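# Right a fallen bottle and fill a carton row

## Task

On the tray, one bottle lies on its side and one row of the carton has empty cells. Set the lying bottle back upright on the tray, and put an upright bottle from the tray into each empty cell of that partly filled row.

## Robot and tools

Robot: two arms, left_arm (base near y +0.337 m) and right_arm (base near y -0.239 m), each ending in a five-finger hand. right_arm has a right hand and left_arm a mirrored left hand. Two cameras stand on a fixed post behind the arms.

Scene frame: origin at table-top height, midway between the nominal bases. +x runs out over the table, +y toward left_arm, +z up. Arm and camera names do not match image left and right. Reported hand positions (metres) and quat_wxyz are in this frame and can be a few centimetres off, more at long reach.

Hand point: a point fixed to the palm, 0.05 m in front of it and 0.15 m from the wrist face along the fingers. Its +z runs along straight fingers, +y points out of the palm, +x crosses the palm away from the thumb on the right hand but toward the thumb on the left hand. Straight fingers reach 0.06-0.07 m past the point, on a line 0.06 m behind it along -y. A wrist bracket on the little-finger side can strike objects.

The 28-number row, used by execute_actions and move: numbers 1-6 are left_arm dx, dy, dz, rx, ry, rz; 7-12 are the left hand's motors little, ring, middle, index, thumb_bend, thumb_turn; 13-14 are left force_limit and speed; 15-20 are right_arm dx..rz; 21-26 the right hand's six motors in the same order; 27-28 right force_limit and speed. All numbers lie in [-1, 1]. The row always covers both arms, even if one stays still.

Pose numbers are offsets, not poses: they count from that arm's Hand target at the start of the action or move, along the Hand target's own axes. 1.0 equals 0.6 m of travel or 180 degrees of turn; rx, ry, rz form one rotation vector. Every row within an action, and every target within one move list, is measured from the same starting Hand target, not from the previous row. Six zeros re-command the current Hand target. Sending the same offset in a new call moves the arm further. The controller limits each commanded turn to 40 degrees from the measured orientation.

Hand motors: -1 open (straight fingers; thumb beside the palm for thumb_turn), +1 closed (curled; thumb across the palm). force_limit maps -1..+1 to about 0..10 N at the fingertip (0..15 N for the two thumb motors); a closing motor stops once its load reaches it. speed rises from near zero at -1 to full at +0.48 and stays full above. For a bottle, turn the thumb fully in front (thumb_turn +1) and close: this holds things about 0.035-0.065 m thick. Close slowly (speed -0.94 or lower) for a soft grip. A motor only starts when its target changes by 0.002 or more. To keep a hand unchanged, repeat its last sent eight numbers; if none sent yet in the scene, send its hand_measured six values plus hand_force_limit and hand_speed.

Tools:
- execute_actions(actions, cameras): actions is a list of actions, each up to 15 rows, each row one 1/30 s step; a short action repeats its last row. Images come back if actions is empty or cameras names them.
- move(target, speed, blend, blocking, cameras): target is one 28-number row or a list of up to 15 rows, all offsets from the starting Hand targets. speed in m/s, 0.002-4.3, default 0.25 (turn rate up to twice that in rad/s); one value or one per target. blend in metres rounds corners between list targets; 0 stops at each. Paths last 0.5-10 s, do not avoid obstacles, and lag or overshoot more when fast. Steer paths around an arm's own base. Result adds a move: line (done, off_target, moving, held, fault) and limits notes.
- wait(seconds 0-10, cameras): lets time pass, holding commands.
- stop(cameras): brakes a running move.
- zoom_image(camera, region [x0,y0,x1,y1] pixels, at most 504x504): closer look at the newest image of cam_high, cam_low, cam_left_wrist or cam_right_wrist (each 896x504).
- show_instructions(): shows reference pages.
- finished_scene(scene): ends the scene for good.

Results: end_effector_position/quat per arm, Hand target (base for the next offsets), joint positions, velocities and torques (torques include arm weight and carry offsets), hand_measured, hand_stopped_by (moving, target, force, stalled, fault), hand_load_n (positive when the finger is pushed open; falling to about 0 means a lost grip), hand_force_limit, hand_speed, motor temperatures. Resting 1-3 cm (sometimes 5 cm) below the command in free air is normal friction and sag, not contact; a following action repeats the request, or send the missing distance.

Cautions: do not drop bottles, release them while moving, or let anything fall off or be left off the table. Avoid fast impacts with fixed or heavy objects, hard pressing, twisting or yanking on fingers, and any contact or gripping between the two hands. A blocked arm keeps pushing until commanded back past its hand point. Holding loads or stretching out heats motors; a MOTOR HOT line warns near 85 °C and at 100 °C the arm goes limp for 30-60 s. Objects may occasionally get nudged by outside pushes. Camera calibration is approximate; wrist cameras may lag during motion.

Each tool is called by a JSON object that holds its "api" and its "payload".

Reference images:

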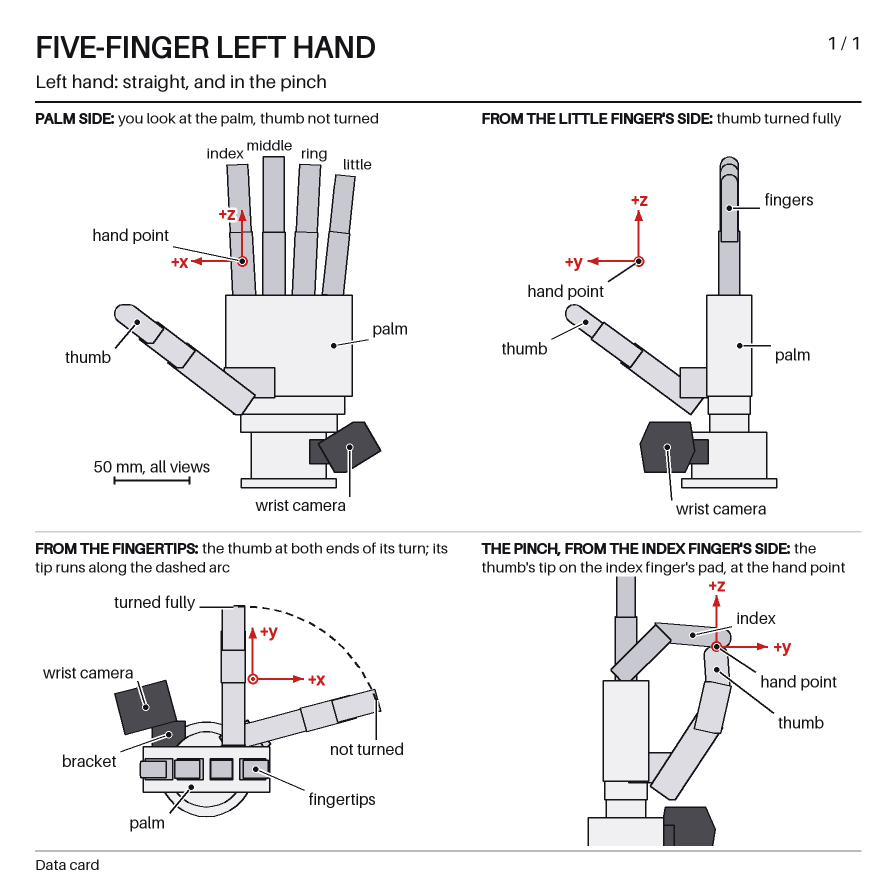

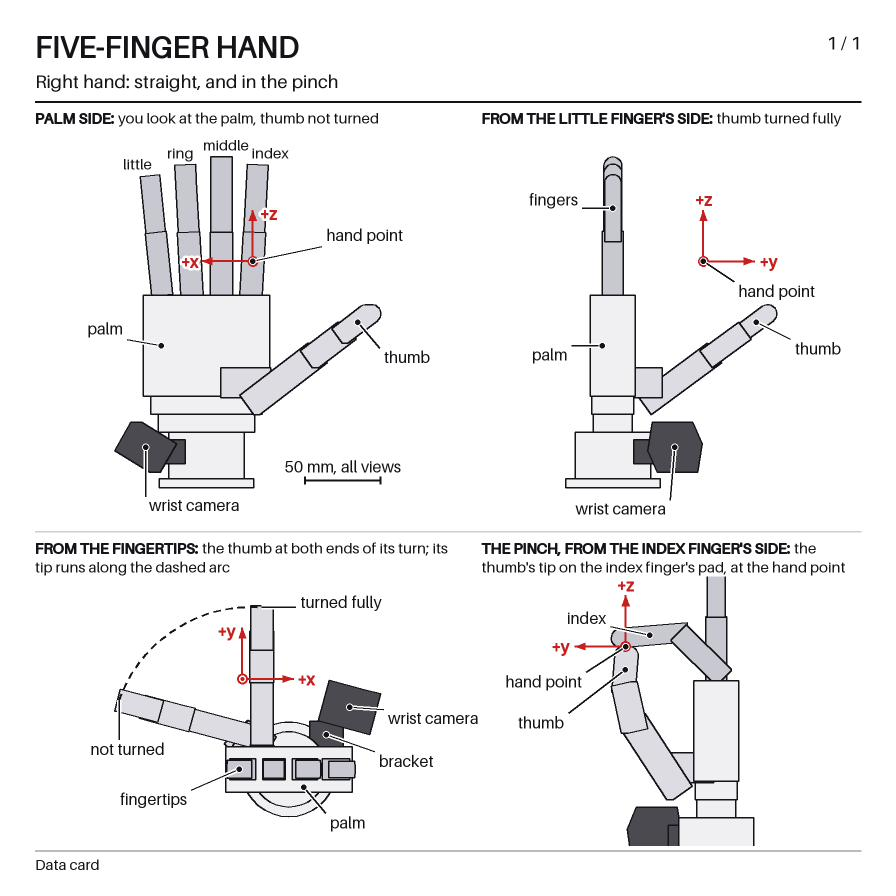

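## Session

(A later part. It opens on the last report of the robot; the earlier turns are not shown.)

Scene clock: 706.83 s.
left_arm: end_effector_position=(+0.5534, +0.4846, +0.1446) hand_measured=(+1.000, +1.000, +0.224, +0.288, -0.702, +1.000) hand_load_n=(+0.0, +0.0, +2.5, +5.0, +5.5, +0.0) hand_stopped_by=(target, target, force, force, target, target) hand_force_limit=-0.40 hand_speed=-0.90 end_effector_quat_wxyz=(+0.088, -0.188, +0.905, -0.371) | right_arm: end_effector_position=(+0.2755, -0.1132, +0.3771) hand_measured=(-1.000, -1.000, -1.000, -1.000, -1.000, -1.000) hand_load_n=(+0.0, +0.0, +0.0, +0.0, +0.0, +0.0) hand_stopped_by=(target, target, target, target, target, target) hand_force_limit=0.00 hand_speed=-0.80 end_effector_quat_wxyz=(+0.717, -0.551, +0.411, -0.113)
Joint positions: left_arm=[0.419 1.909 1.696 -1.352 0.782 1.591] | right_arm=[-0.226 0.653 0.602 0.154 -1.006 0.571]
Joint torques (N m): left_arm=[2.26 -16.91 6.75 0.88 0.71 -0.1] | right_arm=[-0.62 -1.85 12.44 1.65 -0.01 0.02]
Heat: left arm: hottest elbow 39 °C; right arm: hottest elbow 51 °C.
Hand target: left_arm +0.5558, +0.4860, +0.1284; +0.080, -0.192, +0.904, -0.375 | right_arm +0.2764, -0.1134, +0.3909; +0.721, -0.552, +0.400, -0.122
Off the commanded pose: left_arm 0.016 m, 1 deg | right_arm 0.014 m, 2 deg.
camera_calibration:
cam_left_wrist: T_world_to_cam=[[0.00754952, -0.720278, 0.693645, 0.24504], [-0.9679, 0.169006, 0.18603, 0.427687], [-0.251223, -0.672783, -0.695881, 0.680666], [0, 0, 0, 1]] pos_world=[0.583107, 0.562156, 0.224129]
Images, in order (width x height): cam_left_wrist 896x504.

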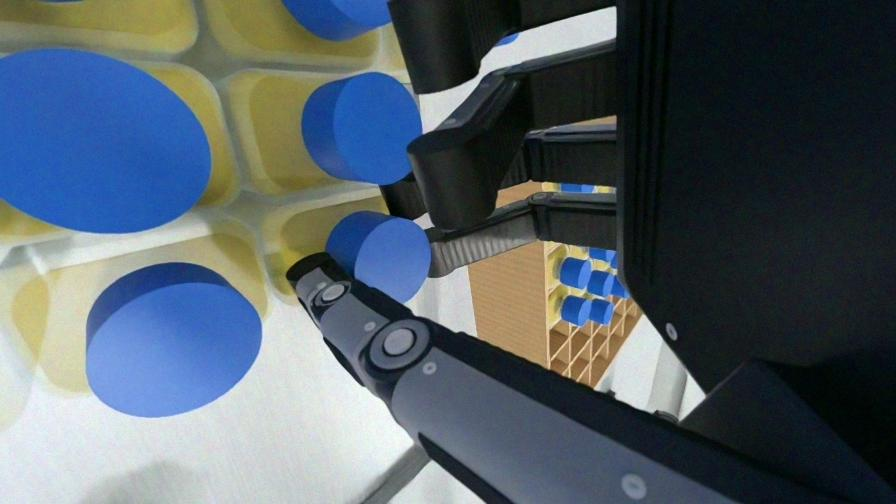

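Good grip, same signature as the first bottle. Squeezing and lifting.

{"api": "execute_actions", "payload": {"actions": [[[0,0,0,0,0,0,1,1,0.46,0.45,-0.7,1,0,-0.92,0,0,0,0,0,0,-1,-1,-1,-1,-1,-1,0,-0.8]]]}}

{"api": "move", "payload": {"target": [-0.01,-0.16,-0.16,0,0,0,1,1,0.46,0.45,-0.7,1,0,-0.92,0,0,0,0,0,0,-1,-1,-1,-1,-1,-1,0,-0.8], "speed": 0.1, "cameras": ["cam_high","cam_left_wrist"]}}

{"api": "zoom_image", "payload": {"camera": "cam_high", "region": [480, 40, 600, 136]}}

Scene clock: 709.60 s.
left_arm: end_effector_position=(+0.5534, +0.4846, +0.1446) hand_measured=(+1.000, +1.000, +0.236, +0.294, -0.702, +1.000) hand_load_n=(+0.0, +0.0, +5.0, +4.5, +7.5, +0.5) hand_stopped_by=(target, target, force, force, target, target) hand_force_limit=0.00 hand_speed=-0.92 end_effector_quat_wxyz=(+0.088, -0.188, +0.905, -0.371) | right_arm: end_effector_position=(+0.2755, -0.1132, +0.3771) hand_measured=(-1.000, -1.000, -1.000, -1.000, -1.000, -1.000) hand_load_n=(+0.0, +0.0, +0.0, +0.0, +0.0, -0.5) hand_stopped_by=(target, target, target, target, target, target) hand_force_limit=0.00 hand_speed=-0.80 end_effector_quat_wxyz=(+0.717, -0.551, +0.411, -0.113)
Joint positions: left_arm=[0.419 1.909 1.696 -1.352 0.782 1.591] | right_arm=[-0.226 0.653 0.602 0.154 -1.006 0.571]
Joint torques (N m): left_arm=[2.61 -17.38 7.08 0.79 0.73 -0.11] | right_arm=[-0.79 -2.02 12.51 1.61 0 0.02]
Heat: left arm: hottest shoulder 39 °C; right arm: hottest elbow 51 °C.
Hand target: left_arm +0.5558, +0.4860, +0.1284; +0.080, -0.192, +0.904, -0.375 | right_arm +0.2764, -0.1134, +0.3909; +0.721, -0.552, +0.400, -0.122
Off the commanded pose: left_arm 0.016 m, 1 deg | right_arm 0.014 m, 2 deg.

Scene clock: 711.40 s.
left_arm: end_effector_position=(+0.5535, +0.4846, +0.2542) hand_measured=(+1.000, +1.000, +0.236, +0.294, -0.702, +1.000) hand_load_n=(+0.0, +0.0, +3.5, +4.5, +8.5, +0.5) hand_stopped_by=(target, target, force, force, target, target) hand_force_limit=0.00 hand_speed=-0.92 end_effector_quat_wxyz=(+0.074, -0.193, +0.904, -0.374) | right_arm: end_effector_position=(+0.2755, -0.1132, +0.3771) hand_measured=(-1.000, -1.000, -1.000, -1.000, -1.000, -1.000) hand_load_n=(+0.0, -0.5, +0.0, +0.0, +0.0, -0.5) hand_stopped_by=(target, target, target, target, target, target) hand_force_limit=0.00 hand_speed=-0.80 end_effector_quat_wxyz=(+0.717, -0.551, +0.411, -0.113)
Joint positions: left_arm=[0.419 1.909 1.982 -1.668 0.782 1.591] | right_arm=[-0.226 0.653 0.602 0.154 -1.006 0.571]
Joint torques (N m): left_arm=[2.02 -18.84 10.65 -0.21 0.68 -0.19] | right_arm=[-0.79 -1.85 12.49 1.7 -0.02 0.02]
Heat: left arm: hottest shoulder 39 °C; right arm: hottest elbow 51 °C.
Hand target: left_arm +0.5612, +0.4885, +0.2642; +0.080, -0.192, +0.904, -0.375 | right_arm +0.2764, -0.1134, +0.3909; +0.721, -0.552, +0.400, -0.122
Off the commanded pose: left_arm 0.013 m, 1 deg | right_arm 0.014 m, 2 deg.
joint sent to its limit (left arm) — joint 4 (wrist pitch), lower limit. The joint targets still meet the commanded pose.
move: off_target (left_arm, right_arm)
camera_calibration:
cam_left_wrist: T_world_to_cam=[[0.0264234, -0.71161, 0.702078, 0.152197], [-0.96255, 0.17145, 0.210004, 0.397137], [-0.269812, -0.681334, -0.68043, 0.767542], [0, 0, 0, 1]] pos_world=[0.585335, 0.563168, 0.332004]
Images, in order (width x height): cam_high 896x504, cam_left_wrist 896x504.

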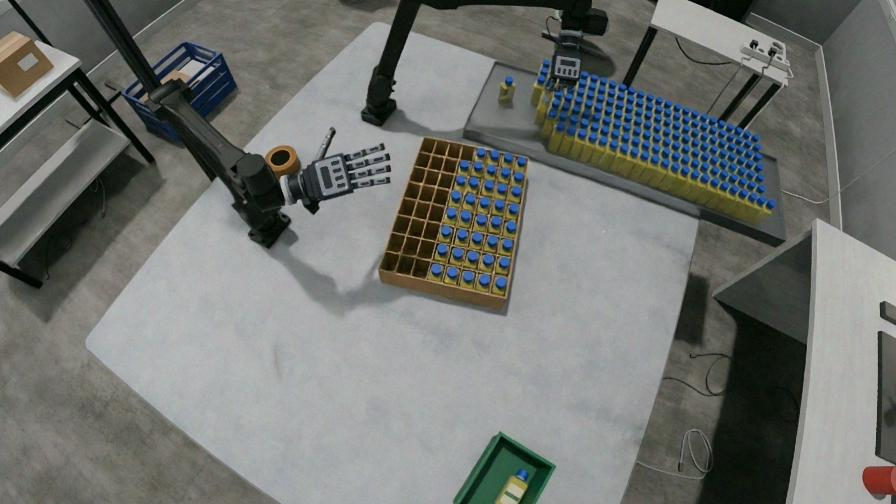

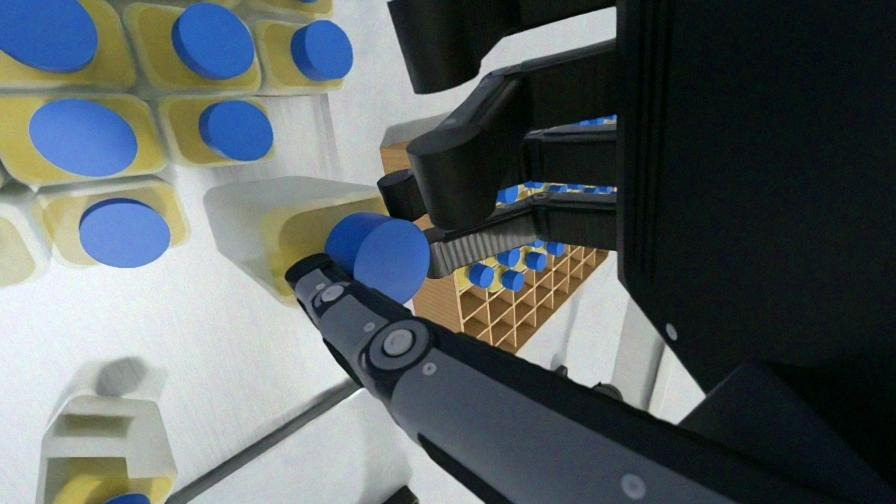

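Scaled by 4.200 from the camera's 896x504 image, which has a finer 1280x720 frame.

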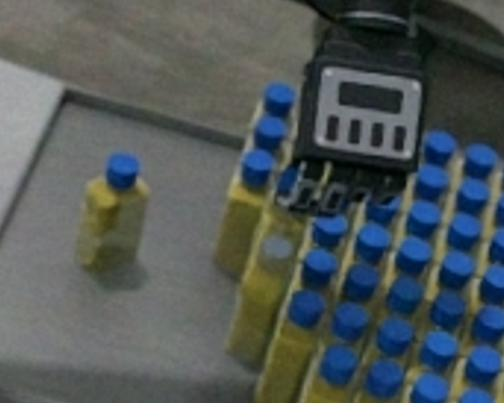

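{"api": "move", "payload": {"target": [[0.0939,-0.101,0.0166,0,0,0,1,1,0.46,0.45,-0.7,1,0,-0.92,0,0,0,0,0,0,-1,-1,-1,-1,-1,-1,0,-0.8],[0.4016,-0.2315,0.1825,0,-0.0471,-0.0471,1,1,0.46,0.45,-0.7,1,0,-0.92,0,0,0,0,0,0,-1,-1,-1,-1,-1,-1,0,-0.8]], "speed": [0.1,0.15], "blend": [0.03,0], "cameras": ["cam_left_wrist"]}}

{"api": "zoom_image", "payload": {"camera": "cam_left_wrist", "region": [100, 100, 400, 300]}}

Scene clock: 720.50 s.
left_arm: end_effector_position=(+0.4111, +0.2332, +0.2740) hand_measured=(+1.000, +1.000, +0.236, +0.294, -0.702, +1.000) hand_load_n=(+0.0, +0.0, +3.5, +4.0, +8.0, +1.0) hand_stopped_by=(target, target, force, force, target, target) hand_force_limit=0.00 hand_speed=-0.92 end_effector_quat_wxyz=(+0.104, -0.286, +0.883, -0.357) | right_arm: end_effector_position=(+0.2755, -0.1132, +0.3771) hand_measured=(-1.000, -1.000, -1.000, -1.000, -1.000, -1.000) hand_load_n=(+0.0, +0.0, +0.0, +0.0, +0.0, +0.0) hand_stopped_by=(target, target, target, target, target, target) hand_force_limit=0.00 hand_speed=-0.80 end_effector_quat_wxyz=(+0.717, -0.551, +0.411, -0.113)
Joint positions: left_arm=[-0.038 1.233 1.219 -1.048 0.595 0.758] | right_arm=[-0.226 0.653 0.602 0.154 -1.006 0.571]
Joint torques (N m): left_arm=[2.08 -10.75 8.34 1.85 0.34 -0.33] | right_arm=[-0.79 -1.85 12.49 1.69 -0.01 0.01]
Heat: left arm: hottest shoulder 39 °C; right arm: hottest elbow 51 °C.
Hand target: left_arm +0.4126, +0.2301, +0.2851; +0.119, -0.285, +0.878, -0.364 | right_arm +0.2764, -0.1134, +0.3909; +0.721, -0.552, +0.400, -0.122
Off the commanded pose: left_arm 0.012 m, 2 deg | right_arm 0.014 m, 2 deg.
move: off_target (left_arm, right_arm)
camera_calibration:
cam_left_wrist: T_world_to_cam=[[0.181797, -0.699785, 0.690834, -0.100393], [-0.973063, -0.0267362, 0.228985, 0.344283], [-0.14177, -0.713853, -0.685795, 0.527692], [0, 0, 0, 1]] pos_world=[0.428071, 0.315647, 0.352408]
Images, in order (width x height): cam_left_wrist 896x504.

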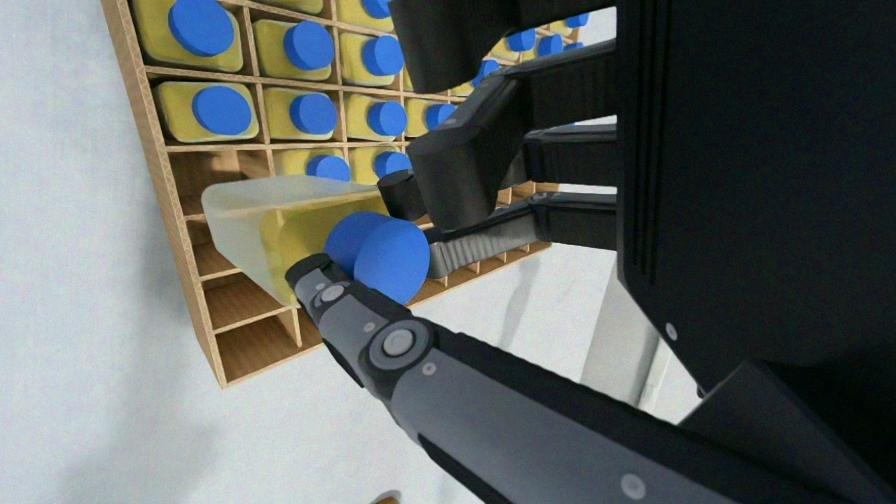

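Scaled by 1.680 from the camera's 896x504 image, which has a finer 1280x720 frame.

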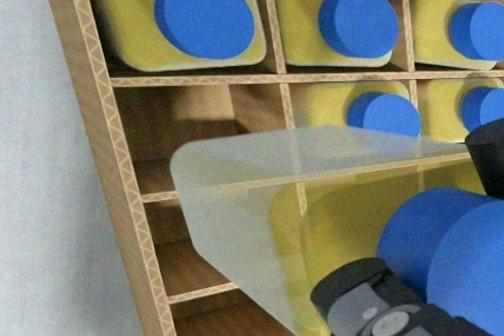

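{"api": "move", "payload": {"target": [0.0013,0.0819,0.0881,0,0,0,1,1,0.46,0.45,-0.7,1,0,-0.92,0,0,0,0,0,0,-1,-1,-1,-1,-1,-1,0,-0.8], "speed": 0.08, "cameras": ["cam_left_wrist"]}}

{"api": "zoom_image", "payload": {"camera": "cam_left_wrist", "region": [100, 100, 400, 300]}}

Scene clock: 725.13 s.
left_arm: end_effector_position=(+0.4088, +0.2336, +0.2076) hand_measured=(+1.000, +1.000, +0.236, +0.294, -0.702, +1.000) hand_load_n=(+0.0, +0.0, +3.5, +4.5, +8.5, +0.5) hand_stopped_by=(target, target, force, force, target, target) hand_force_limit=0.00 hand_speed=-0.92 end_effector_quat_wxyz=(+0.112, -0.287, +0.881, -0.359) | right_arm: end_effector_position=(+0.2755, -0.1132, +0.3771) hand_measured=(-1.000, -1.000, -1.000, -1.000, -1.000, -1.000) hand_load_n=(+0.0, +0.0, +0.0, +0.0, +0.0, -0.5) hand_stopped_by=(target, target, target, target, target, target) hand_force_limit=0.00 hand_speed=-0.80 end_effector_quat_wxyz=(+0.717, -0.551, +0.411, -0.113)
Joint positions: left_arm=[-0.038 1.233 1.041 -0.851 0.591 0.75] | right_arm=[-0.226 0.653 0.602 0.154 -1.006 0.571]
Joint torques (N m): left_arm=[1.61 -8.59 8.28 2 0.33 -0.3] | right_arm=[-0.97 -1.96 12.51 1.69 0 0.01]
Heat: left arm: hottest shoulder 39 °C; right arm: hottest elbow 51 °C.
Hand target: left_arm +0.4136, +0.2275, +0.2128; +0.119, -0.286, +0.879, -0.364 | right_arm +0.2764, -0.1134, +0.3909; +0.721, -0.552, +0.400, -0.122
Off the commanded pose: left_arm 0.009 m, 1 deg | right_arm 0.014 m, 2 deg.
move: off_target (right_arm)
camera_calibration:
cam_left_wrist: T_world_to_cam=[[0.176872, -0.698327, 0.693581, -0.0527903], [-0.976147, -0.0343115, 0.214383, 0.363302], [-0.125912, -0.714956, -0.687739, 0.476322], [0, 0, 0, 1]] pos_world=[0.423948, 0.316149, 0.286313]
Images, in order (width x height): cam_left_wrist 896x504.

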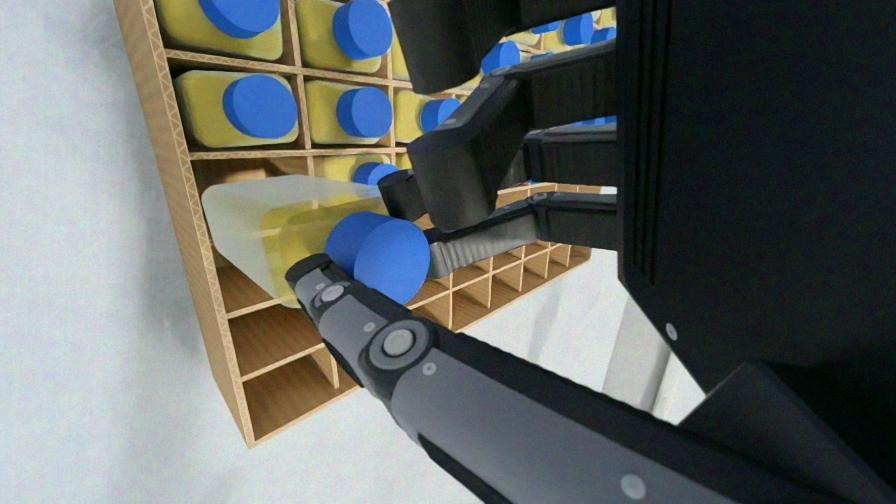

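Scaled by 1.680 from the camera's 896x504 image, which has a finer 1280x720 frame.

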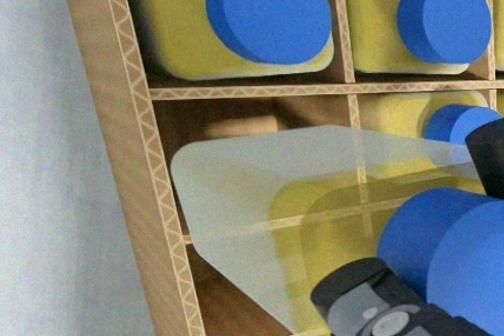

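{"api": "move", "payload": {"target": [[-0.0152,-0.029,-0.0469,0,-0.0118,0.0118,1,1,0.46,0.45,-0.7,1,0,-0.92,0,0,0,0,0,0,-1,-1,-1,-1,-1,-1,0,-0.8],[0.0005,-0.0065,0.0061,0,-0.0118,0.0118,1,1,0.46,0.45,-0.7,1,0,-0.92,0,0,0,0,0,0,-1,-1,-1,-1,-1,-1,0,-0.8]], "speed": 0.07, "cameras": ["cam_left_wrist"]}}

{"api": "zoom_image", "payload": {"camera": "cam_left_wrist", "region": [100, 100, 400, 300]}}

Scene clock: 744.23 s.
left_arm: end_effector_position=(+0.4120, +0.2288, +0.2042) hand_measured=(+1.000, +1.000, +0.236, +0.294, -0.702, +1.000) hand_load_n=(+0.0, +0.0, +3.5, +4.0, +8.5, +1.0) hand_stopped_by=(target, target, force, force, target, target) hand_force_limit=0.00 hand_speed=-0.92 end_effector_quat_wxyz=(+0.130, -0.279, +0.885, -0.350) | right_arm: end_effector_position=(+0.2755, -0.1132, +0.3771) hand_measured=(-1.000, -1.000, -1.000, -1.000, -1.000, -1.000) hand_load_n=(-0.5, +0.0, +0.0, +0.0, +0.0, -0.5) hand_stopped_by=(target, target, target, target, target, target) hand_force_limit=0.00 hand_speed=-0.80 end_effector_quat_wxyz=(+0.717, -0.551, +0.411, -0.113)
Joint positions: left_arm=[-0.067 1.223 1.025 -0.81 0.549 0.744] | right_arm=[-0.226 0.653 0.602 0.154 -1.006 0.571]
Joint torques (N m): left_arm=[1.85 -9.29 8.39 2.11 0.26 -0.29] | right_arm=[-0.85 -1.9 12.52 1.65 -0.01 0.02]
Heat: left arm: hottest shoulder 38 °C; right arm: hottest elbow 51 °C.
Hand target: left_arm +0.4164, +0.2229, +0.2131; +0.141, -0.276, +0.881, -0.357 | right_arm +0.2764, -0.1134, +0.3909; +0.721, -0.552, +0.400, -0.122
Off the commanded pose: left_arm 0.011 m, 2 deg | right_arm 0.014 m, 2 deg.
move: off_target (left_arm, right_arm)
camera_calibration:
cam_left_wrist: T_world_to_cam=[[0.153498, -0.720182, 0.676592, -0.0361387], [-0.982581, -0.0386558, 0.181772, 0.377398], [-0.104754, -0.692708, -0.71357, 0.462466], [0, 0, 0, 1]] pos_world=[0.424817, 0.308916, 0.285853]
Images, in order (width x height): cam_left_wrist 896x504.

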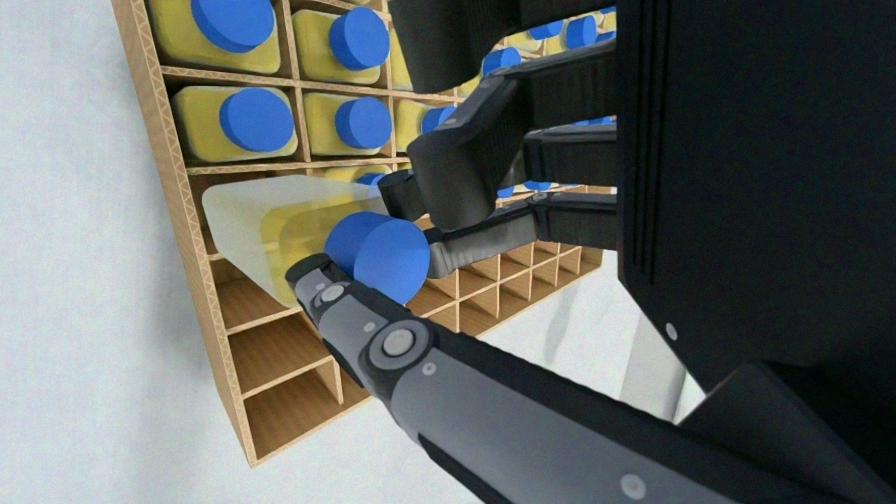

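Scaled by 1.680 from the camera's 896x504 image, which has a finer 1280x720 frame.

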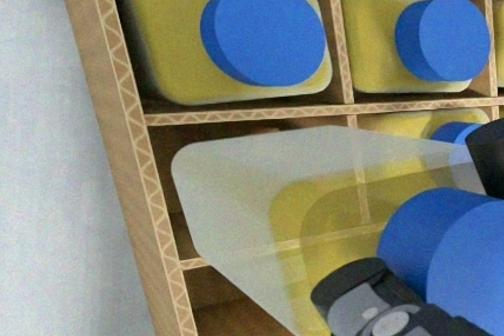

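{"api": "move", "payload": {"target": [-0.0006,0.0077,0.0161,0,0,0,1,1,0.46,0.45,-0.7,1,0,-0.92,0,0,0,0,0,0,-1,-1,-1,-1,-1,-1,0,-0.8], "speed": 0.05, "cameras": ["cam_left_wrist"]}}

{"api": "zoom_image", "payload": {"camera": "cam_left_wrist", "region": [100, 100, 400, 300]}}

Scene clock: 754.23 s.
left_arm: end_effector_position=(+0.4149, +0.2274, +0.2002) hand_measured=(+1.000, +1.000, +0.236, +0.294, -0.702, +1.000) hand_load_n=(+0.0, +0.0, +4.0, +4.0, +8.0, +1.0) hand_stopped_by=(target, target, force, force, target, target) hand_force_limit=0.00 hand_speed=-0.92 end_effector_quat_wxyz=(+0.137, -0.277, +0.884, -0.352) | right_arm: end_effector_position=(+0.2755, -0.1132, +0.3771) hand_measured=(-1.000, -1.000, -1.000, -1.000, -1.000, -1.000) hand_load_n=(-0.5, +0.0, +0.0, +0.0, +0.0, -0.5) hand_stopped_by=(target, target, target, target, target, target) hand_force_limit=0.00 hand_speed=-0.80 end_effector_quat_wxyz=(+0.717, -0.551, +0.411, -0.113)
Joint positions: left_arm=[-0.071 1.223 1.011 -0.778 0.546 0.738] | right_arm=[-0.226 0.653 0.602 0.154 -1.006 0.571]
Joint torques (N m): left_arm=[1.26 -9.11 8.17 2.19 0.29 -0.31] | right_arm=[-0.67 -2.02 12.49 1.62 -0.01 0.02]
Heat: left arm: hottest shoulder 38 °C; right arm: hottest elbow 51 °C.
Hand target: left_arm +0.4193, +0.2206, +0.2030; +0.142, -0.276, +0.881, -0.357 | right_arm +0.2764, -0.1134, +0.3909; +0.721, -0.552, +0.400, -0.122
Off the commanded pose: left_arm 0.009 m, 1 deg | right_arm 0.014 m, 2 deg.
move: off_target (right_arm)
camera_calibration:
cam_left_wrist: T_world_to_cam=[[0.144874, -0.719501, 0.679213, -0.0319949], [-0.985102, -0.0405994, 0.167111, 0.385216], [-0.0926609, -0.693304, -0.714663, 0.4542], [0, 0, 0, 1]] pos_world=[0.426199, 0.307518, 0.281957]
Images, in order (width x height): cam_left_wrist 896x504.

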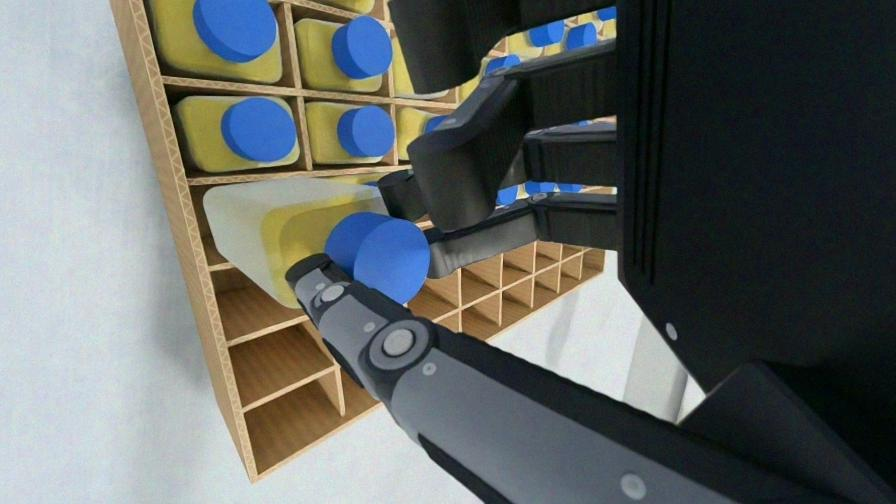

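Scaled by 1.680 from the camera's 896x504 image, which has a finer 1280x720 frame.

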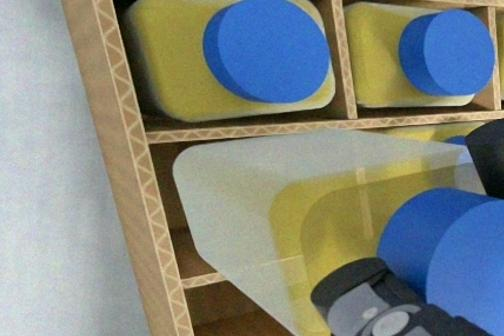

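{"api": "move", "payload": {"target": [0.0059,0.0114,0.0094,0,0,0,1,1,0.46,0.45,-0.7,1,0,-0.92,0,0,0,0,0,0,-1,-1,-1,-1,-1,-1,0,-0.8], "speed": 0.05, "cameras": ["cam_left_wrist"]}}

{"api": "zoom_image", "payload": {"camera": "cam_left_wrist", "region": [100, 100, 400, 300]}}

Scene clock: 763.17 s.
left_arm: end_effector_position=(+0.4119, +0.2263, +0.1899) hand_measured=(+1.000, +1.000, +0.236, +0.294, -0.702, +1.000) hand_load_n=(+0.0, +0.0, +3.5, +4.0, +8.0, +1.0) hand_stopped_by=(target, target, force, force, target, target) hand_force_limit=0.00 hand_speed=-0.92 end_effector_quat_wxyz=(+0.136, -0.278, +0.884, -0.351) | right_arm: end_effector_position=(+0.2755, -0.1132, +0.3771) hand_measured=(-1.000, -1.000, -1.000, -1.000, -1.000, -1.000) hand_load_n=(+0.0, +0.0, +0.0, +0.0, +0.0, -0.5) hand_stopped_by=(target, target, target, target, target, target) hand_force_limit=0.00 hand_speed=-0.80 end_effector_quat_wxyz=(+0.717, -0.551, +0.411, -0.113)
Joint positions: left_arm=[-0.074 1.223 0.984 -0.752 0.544 0.734] | right_arm=[-0.226 0.653 0.602 0.154 -1.006 0.571]
Joint torques (N m): left_arm=[1.49 -8.82 8.06 2.17 0.26 -0.28] | right_arm=[-0.91 -2.2 12.51 1.68 -0.01 0.01]
Heat: left arm: hottest elbow 39 °C; right arm: hottest elbow 51 °C.
Hand target: left_arm +0.4163, +0.2195, +0.1940; +0.142, -0.276, +0.881, -0.357 | right_arm +0.2764, -0.1134, +0.3909; +0.721, -0.552, +0.400, -0.122
Off the commanded pose: left_arm 0.009 m, 1 deg | right_arm 0.014 m, 2 deg.
move: off_target (right_arm)
camera_calibration:
cam_left_wrist: T_world_to_cam=[[0.147421, -0.719646, 0.678511, -0.0262433], [-0.98455, -0.0412355, 0.170179, 0.383364], [-0.0944898, -0.693116, -0.714606, 0.446527], [0, 0, 0, 1]] pos_world=[0.423502, 0.306417, 0.271657]
Images, in order (width x height): cam_left_wrist 896x504.

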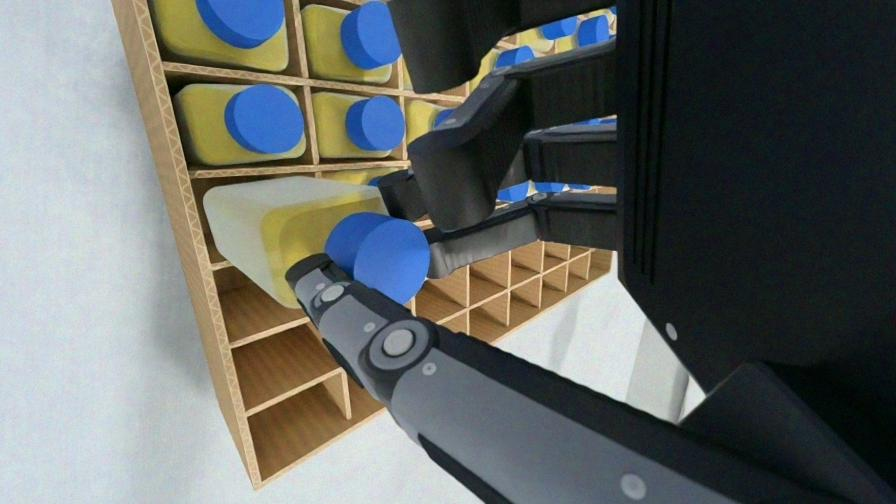

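Scaled by 1.680 from the camera's 896x504 image, which has a finer 1280x720 frame.

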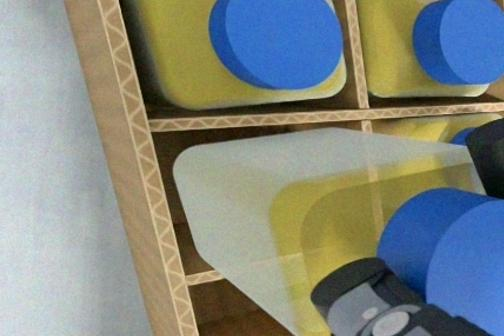

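{"api": "move", "payload": {"target": [0.0023,0.017,0.0158,0,0,0,1,1,0.46,0.45,-0.7,1,0,-0.92,0,0,0,0,0,0,-1,-1,-1,-1,-1,-1,0,-0.8], "speed": 0.05, "cameras": ["cam_left_wrist"]}}

{"api": "zoom_image", "payload": {"camera": "cam_left_wrist", "region": [100, 100, 400, 300]}}

Scene clock: 768.43 s.
left_arm: end_effector_position=(+0.4106, +0.2265, +0.1788) hand_measured=(+1.000, +1.000, +0.236, +0.294, -0.702, +1.000) hand_load_n=(+0.0, +0.0, +3.5, +4.0, +8.5, +1.0) hand_stopped_by=(target, target, force, force, target, target) hand_force_limit=0.00 hand_speed=-0.92 end_effector_quat_wxyz=(+0.139, -0.277, +0.883, -0.352) | right_arm: end_effector_position=(+0.2755, -0.1132, +0.3771) hand_measured=(-1.000, -1.000, -1.000, -1.000, -1.000, -1.000) hand_load_n=(+0.0, +0.0, +0.0, +0.0, +0.0, -0.5) hand_stopped_by=(target, target, target, target, target, target) hand_force_limit=0.00 hand_speed=-0.80 end_effector_quat_wxyz=(+0.717, -0.551, +0.411, -0.113)
Joint positions: left_arm=[-0.074 1.223 0.952 -0.713 0.543 0.734] | right_arm=[-0.226 0.653 0.602 0.154 -1.006 0.571]
Joint torques (N m): left_arm=[1.03 -8.18 8.02 2.11 0.29 -0.26] | right_arm=[-0.79 -1.9 12.46 1.65 0.01 0.01]
Heat: left arm: hottest elbow 38 °C; right arm: hottest elbow 51 °C.
Hand target: left_arm +0.4154, +0.2195, +0.1799; +0.141, -0.276, +0.881, -0.357 | right_arm +0.2764, -0.1134, +0.3909; +0.721, -0.552, +0.400, -0.122
Off the commanded pose: left_arm 0.009 m, 1 deg | right_arm 0.014 m, 2 deg.
move: off_target (right_arm)
camera_calibration:
cam_left_wrist: T_world_to_cam=[[0.142986, -0.719357, 0.679765, -0.0168326], [-0.985702, -0.0416453, 0.163268, 0.385794], [-0.0891389, -0.693391, -0.715027, 0.436493], [0, 0, 0, 1]] pos_world=[0.421594, 0.306618, 0.260559]
Images, in order (width x height): cam_left_wrist 896x504.

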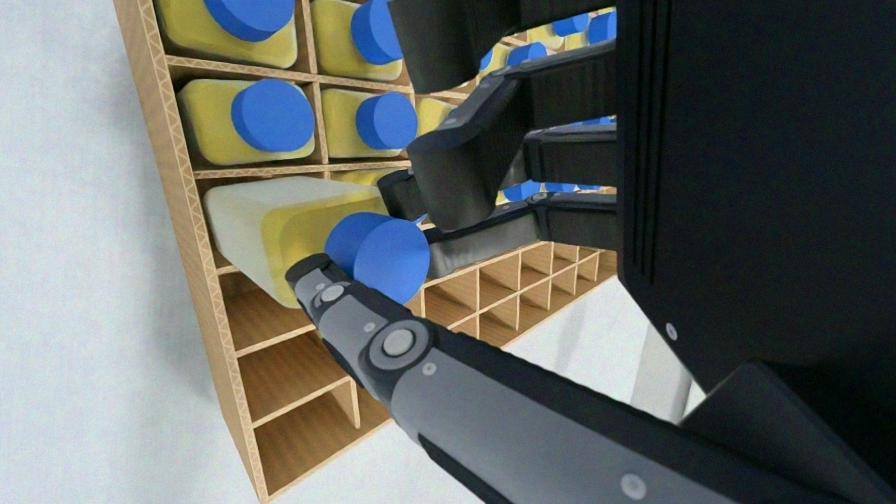

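Scaled by 1.680 from the camera's 896x504 image, which has a finer 1280x720 frame.

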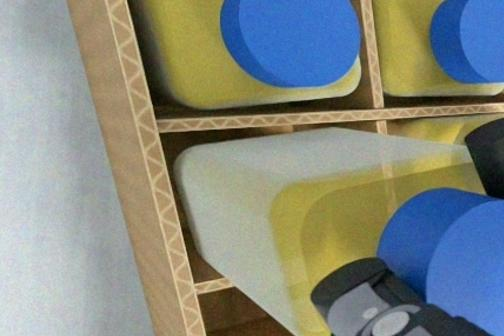

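{"api": "move", "payload": {"target": [[0.0039,0.053,0.0529,0,0,0,1,1,0.46,0.45,-0.7,1,0,-0.92,0,0,0,0,0,0,-1,-1,-1,-1,-1,-1,0,-0.8],[0.0057,0.0789,0.0787,0,0,0,1,1,0.46,0.45,-0.7,1,0,-0.92,0,0,0,0,0,0,-1,-1,-1,-1,-1,-1,0,-0.8]], "speed": 0.05, "blend": [0.005,0], "cameras": ["cam_left_wrist"]}}

Scene clock: 772.43 s.
left_arm: end_effector_position=(+0.4107, +0.2265, +0.1130) hand_measured=(+1.000, +1.000, +0.236, +0.294, -0.702, +1.000) hand_load_n=(+0.0, +0.0, +4.0, +4.0, +8.0, +1.0) hand_stopped_by=(target, target, force, force, target, target) hand_force_limit=0.00 hand_speed=-0.92 end_effector_quat_wxyz=(+0.140, -0.276, +0.883, -0.353) | right_arm: end_effector_position=(+0.2755, -0.1132, +0.3771) hand_measured=(-1.000, -1.000, -1.000, -1.000, -1.000, -1.000) hand_load_n=(+0.0, +0.0, +0.0, +0.0, +0.0, +0.0) hand_stopped_by=(target, target, target, target, target, target) hand_force_limit=0.00 hand_speed=-0.80 end_effector_quat_wxyz=(+0.717, -0.551, +0.411, -0.113)
Joint positions: left_arm=[-0.074 1.292 0.826 -0.515 0.543 0.734] | right_arm=[-0.226 0.653 0.602 0.154 -1.006 0.571]
Joint torques (N m): left_arm=[1.73 -8.53 7.68 2.1 0.29 -0.29] | right_arm=[-0.62 -1.79 12.51 1.63 -0.01 0.02]
Heat: left arm: hottest elbow 38 °C; right arm: hottest elbow 51 °C.
Hand target: left_arm +0.4156, +0.2196, +0.1130; +0.142, -0.276, +0.881, -0.357 | right_arm +0.2764, -0.1134, +0.3909; +0.721, -0.552, +0.400, -0.122
Off the commanded pose: left_arm 0.008 m, 0 deg | right_arm 0.014 m, 2 deg.
move: off_target (right_arm)
camera_calibration:
cam_left_wrist: T_world_to_cam=[[0.141413, -0.719244, 0.680214, 0.0284509], [-0.986083, -0.0416609, 0.160951, 0.397053], [-0.0874246, -0.693507, -0.715125, 0.388768], [0, 0, 0, 1]] pos_world=[0.421491, 0.306618, 0.194759]
Images, in order (width x height): cam_left_wrist 896x504.

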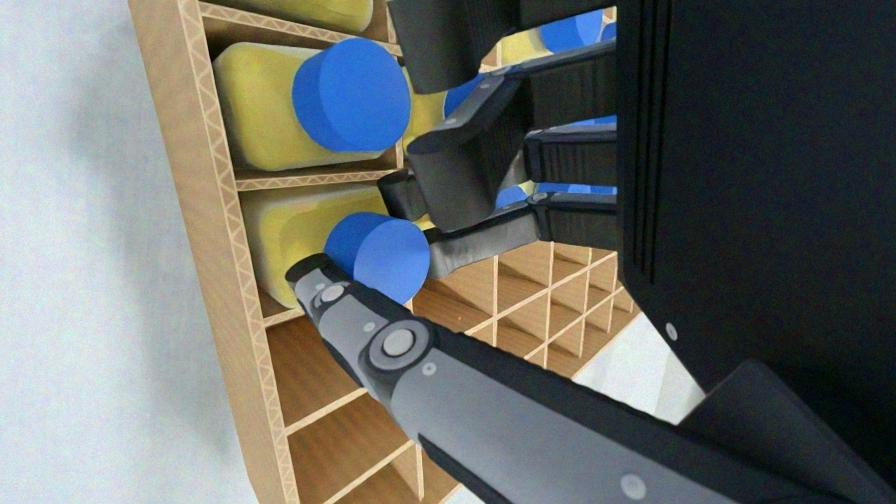

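{"api": "move", "payload": {"target": [0.0009,0.0124,0.0124,0,0,0,1,1,0.46,0.45,-0.7,1,0,-0.92,0,0,0,0,0,0,-1,-1,-1,-1,-1,-1,0,-0.8], "speed": 0.05}}

Scene clock: 774.27 s.
left_arm: end_effector_position=(+0.4135, +0.2261, +0.1081) hand_measured=(+1.000, +1.000, +0.236, +0.294, -0.702, +1.000) hand_load_n=(+0.0, +0.0, +4.0, +4.0, +8.0, +0.5) hand_stopped_by=(target, target, force, force, target, target) hand_force_limit=0.00 hand_speed=-0.92 end_effector_quat_wxyz=(+0.146, -0.274, +0.882, -0.355) | right_arm: end_effector_position=(+0.2755, -0.1132, +0.3771) hand_measured=(-1.000, -1.000, -1.000, -1.000, -1.000, -1.000) hand_load_n=(+0.0, +0.0, +0.0, +0.0, +0.0, +0.0) hand_stopped_by=(target, target, target, target, target, target) hand_force_limit=0.00 hand_speed=-0.80 end_effector_quat_wxyz=(+0.717, -0.551, +0.411, -0.113)
Joint positions: left_arm=[-0.074 1.299 0.814 -0.482 0.543 0.733] | right_arm=[-0.226 0.653 0.602 0.154 -1.006 0.571]
Joint torques (N m): left_arm=[0.91 -7.36 7.12 2.15 0.3 -0.28] | right_arm=[-0.67 -2.08 12.48 1.62 0 0.01]
Heat: left arm: hottest elbow 38 °C; right arm: hottest elbow 51 °C.
Hand target: left_arm +0.4155, +0.2195, +0.1024; +0.141, -0.276, +0.881, -0.357 | right_arm +0.2764, -0.1134, +0.3909; +0.721, -0.552, +0.400, -0.122
Off the commanded pose: left_arm 0.009 m, 1 deg | right_arm 0.014 m, 2 deg.
move: off_target (right_arm)

{"api": "execute_actions", "payload": {"actions": [[[-0.0005,-0.0071,-0.0071,0,0,0,1,1,0.0,0.0,-0.85,1,-0.4,-0.7,0,0,0,0,0,0,-1,-1,-1,-1,-1,-1,0,-0.8]]], "cameras": ["cam_left_wrist"]}}

Scene clock: 776.40 s.
left_arm: end_effector_position=(+0.4150, +0.2304, +0.1078) hand_measured=(+1.000, +1.000, +0.000, +0.002, -0.850, +1.000) hand_load_n=(+0.0, +0.0, +0.0, -6.5, +0.0, +0.0) hand_stopped_by=(target, target, target, target, target, target) hand_force_limit=-0.40 hand_speed=-0.70 end_effector_quat_wxyz=(+0.152, -0.279, +0.882, -0.349) | right_arm: end_effector_position=(+0.2755, -0.1132, +0.3771) hand_measured=(-1.000, -1.000, -1.000, -1.000, -1.000, -1.000) hand_load_n=(+0.0, +0.0, +0.0, +0.0, +0.0, -0.5) hand_stopped_by=(target, target, target, target, target, target) hand_force_limit=0.00 hand_speed=-0.80 end_effector_quat_wxyz=(+0.717, -0.551, +0.411, -0.113)
Joint positions: left_arm=[-0.071 1.297 0.814 -0.482 0.527 0.733] | right_arm=[-0.226 0.653 0.602 0.154 -1.006 0.571]
Joint torques (N m): left_arm=[1.55 -8.06 7.87 1.5 0.85 -0.28] | right_arm=[-0.62 -1.9 12.51 1.65 0 0.02]
Heat: left arm: hottest elbow 39 °C; right arm: hottest elbow 51 °C.
Hand target: left_arm +0.4155, +0.2196, +0.1085; +0.142, -0.276, +0.881, -0.357 | right_arm +0.2764, -0.1134, +0.3909; +0.721, -0.552, +0.400, -0.122
Off the commanded pose: left_arm 0.011 m, 2 deg | right_arm 0.014 m, 2 deg.
camera_calibration:
cam_left_wrist: T_world_to_cam=[[0.140263, -0.725373, 0.673914, 0.0367886], [-0.987899, -0.057025, 0.144234, 0.408299], [-0.0661937, -0.68599, -0.724594, 0.378636], [0, 0, 0, 1]] pos_world=[0.423261, 0.309709, 0.190674]
Images, in order (width x height): cam_left_wrist 896x504.

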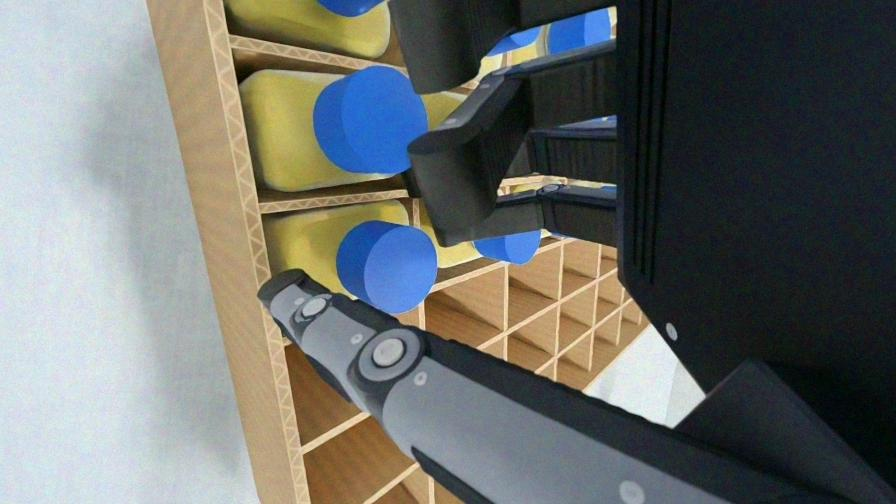

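{"api": "execute_actions", "payload": {"actions": [[[0,0,0,0,0,0,1,1,0.06,0.08,-0.85,1,-0.4,-0.7,0,0,0,0,0,0,-1,-1,-1,-1,-1,-1,0,-0.8]]], "cameras": ["cam_left_wrist"]}}

Scene clock: 779.00 s.
left_arm: end_effector_position=(+0.4145, +0.2289, +0.1083) hand_measured=(+1.000, +1.000, +0.060, +0.080, -0.850, +1.000) hand_load_n=(+0.5, +0.5, +0.0, -0.5, +0.5, +0.0) hand_stopped_by=(target, target, target, target, target, target) hand_force_limit=-0.40 hand_speed=-0.70 end_effector_quat_wxyz=(+0.150, -0.277, +0.882, -0.352) | right_arm: end_effector_position=(+0.2755, -0.1132, +0.3771) hand_measured=(-1.000, -1.000, -1.000, -1.000, -1.000, -1.000) hand_load_n=(+0.0, +0.0, +0.0, +0.0, +0.0, -0.5) hand_stopped_by=(target, target, target, target, target, target) hand_force_limit=0.00 hand_speed=-0.80 end_effector_quat_wxyz=(+0.717, -0.551, +0.411, -0.113)
Joint positions: left_arm=[-0.071 1.297 0.814 -0.482 0.535 0.733] | right_arm=[-0.226 0.653 0.602 0.154 -1.006 0.571]
Joint torques (N m): left_arm=[1.03 -7.71 8.02 1.4 0.55 -0.25] | right_arm=[-0.67 -1.9 12.53 1.63 0 0.01]
Heat: left arm: hottest elbow 39 °C; right arm: hottest elbow 51 °C.
Hand target: left_arm +0.4155, +0.2195, +0.1085; +0.141, -0.276, +0.881, -0.357 | right_arm +0.2764, -0.1134, +0.3909; +0.721, -0.552, +0.400, -0.122
Off the commanded pose: left_arm 0.009 m, 1 deg | right_arm 0.014 m, 2 deg.
camera_calibration:
cam_left_wrist: T_world_to_cam=[[0.137051, -0.721801, 0.678395, 0.0354727], [-0.988104, -0.0513817, 0.14495, 0.406456], [-0.0697679, -0.690191, -0.720256, 0.379933], [0, 0, 0, 1]] pos_world=[0.423266, 0.308715, 0.190669]
Images, in order (width x height): cam_left_wrist 896x504.

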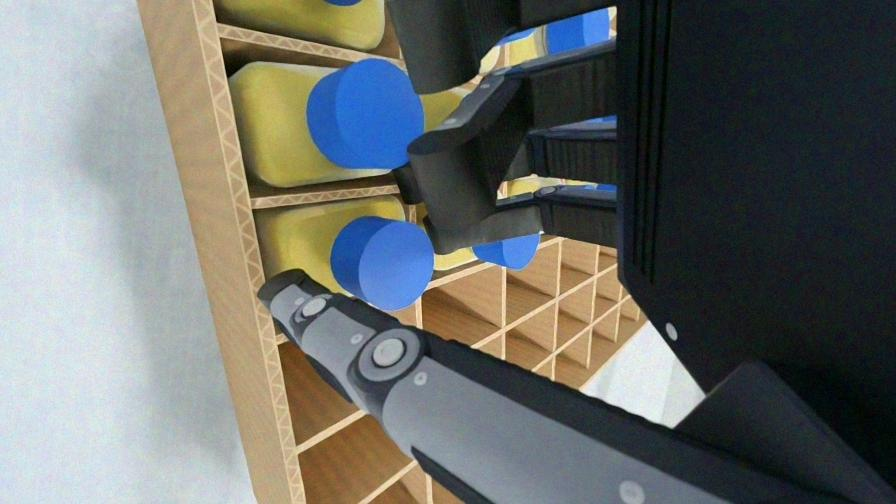

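{"api": "move", "payload": {"target": [[-0.0184,-0.1452,-0.1365,0,0,0,1,1,0.06,0.08,-0.85,1,-0.4,-0.7,0,0,0,0,0,0,-1,-1,-1,-1,-1,-1,0,-0.8],[0.02,-0.22,-0.25,0,0,0,1,1,0.06,0.08,-0.85,1,-0.4,-0.7,0,0,0,0,0,0,-1,-1,-1,-1,-1,-1,0,-0.8]], "speed": [0.07,0.15], "blend": [0.01,0], "cameras": ["cam_high","cam_low","cam_left_wrist"]}}

{"api": "zoom_image", "payload": {"camera": "cam_high", "region": [370, 120, 550, 320]}}

{"api": "zoom_image", "payload": {"camera": "cam_high", "region": [460, 40, 640, 180]}}

{"api": "zoom_image", "payload": {"camera": "cam_low", "region": [370, 120, 570, 260]}}

Scene clock: 786.23 s.
left_arm: end_effector_position=(+0.3853, +0.2229, +0.2859) hand_measured=(+1.000, +1.000, +0.060, +0.080, -0.850, +1.000) hand_load_n=(+0.0, +0.0, +0.0, +0.0, +0.0, +0.0) hand_stopped_by=(target, target, target, target, target, target) hand_force_limit=-0.40 hand_speed=-0.70 end_effector_quat_wxyz=(+0.130, -0.280, +0.884, -0.350) | right_arm: end_effector_position=(+0.2755, -0.1132, +0.3771) hand_measured=(-1.000, -1.000, -1.000, -1.000, -1.000, -1.000) hand_load_n=(+0.0, +0.0, +0.0, +0.0, +0.0, -0.5) hand_stopped_by=(target, target, target, target, target, target) hand_force_limit=0.00 hand_speed=-0.80 end_effector_quat_wxyz=(+0.717, -0.551, +0.411, -0.113)
Joint positions: left_arm=[-0.087 1.133 1.168 -1.033 0.538 0.72] | right_arm=[-0.226 0.653 0.602 0.154 -1.006 0.571]
Joint torques (N m): left_arm=[1.32 -7.65 11.15 0.92 0.22 -0.28] | right_arm=[-0.85 -2.02 12.49 1.61 -0.01 0.02]
Heat: left arm: hottest elbow 39 °C; right arm: hottest elbow 51 °C.
Hand target: left_arm +0.3897, +0.2168, +0.3070; +0.141, -0.276, +0.881, -0.357 | right_arm +0.2764, -0.1134, +0.3909; +0.721, -0.552, +0.400, -0.122
Off the commanded pose: left_arm 0.022 m, 2 deg | right_arm 0.014 m, 2 deg.
move: off_target (left_arm, right_arm)
camera_calibration:
cam_left_wrist: T_world_to_cam=[[0.15733, -0.718574, 0.677421, -0.0935859], [-0.982002, -0.0412516, 0.18431, 0.335655], [-0.104496, -0.694226, -0.712131, 0.513696], [0, 0, 0, 1]] pos_world=[0.398016, 0.303219, 0.367351]
Images, in order (width x height): cam_high 896x504, cam_low 896x504, cam_left_wrist 896x504.

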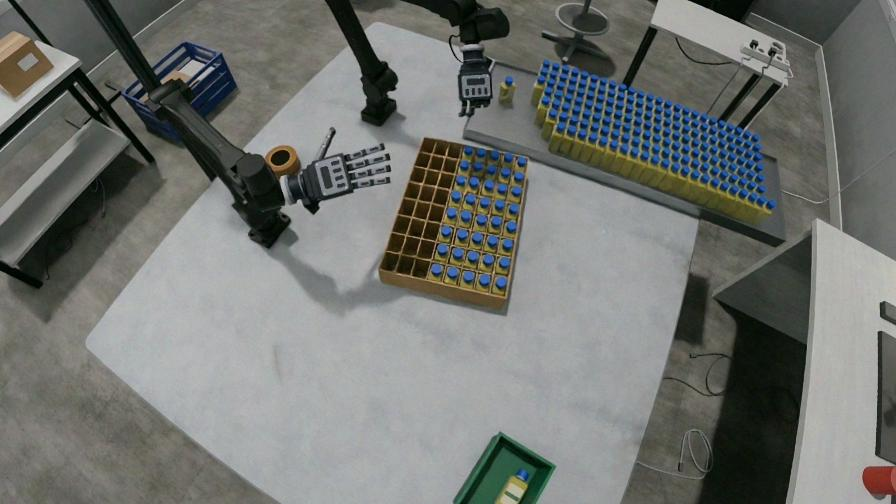

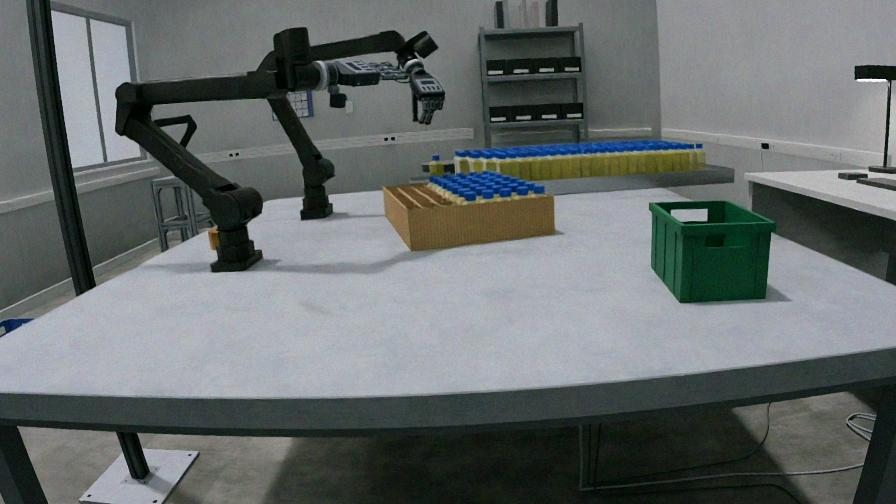

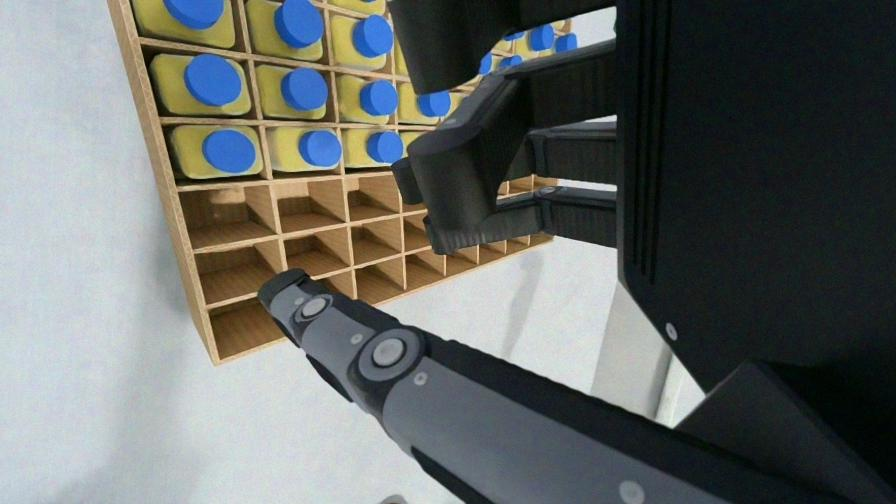

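Scaled by 2.520 from the camera's 896x504 image, which has a finer 1280x720 frame.

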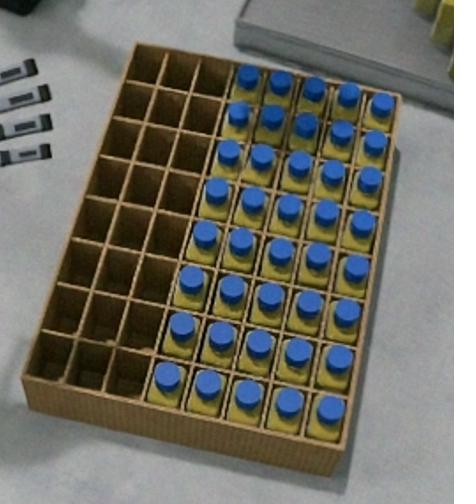

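Scaled by 2.800 from the camera's 896x504 image, which has a finer 1280x720 frame.

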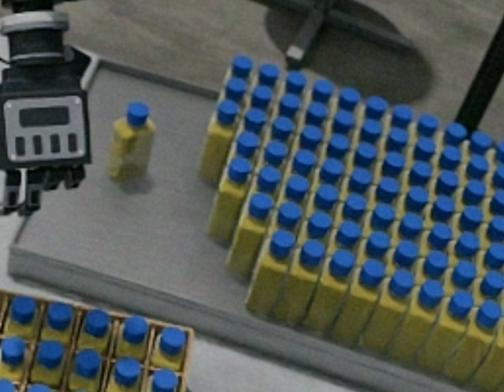

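Scaled by 2.520 from the camera's 896x504 image, which has a finer 1280x720 frame.

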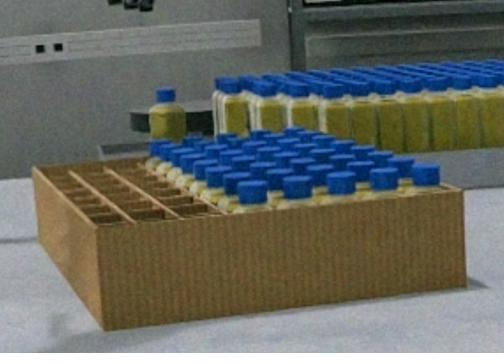

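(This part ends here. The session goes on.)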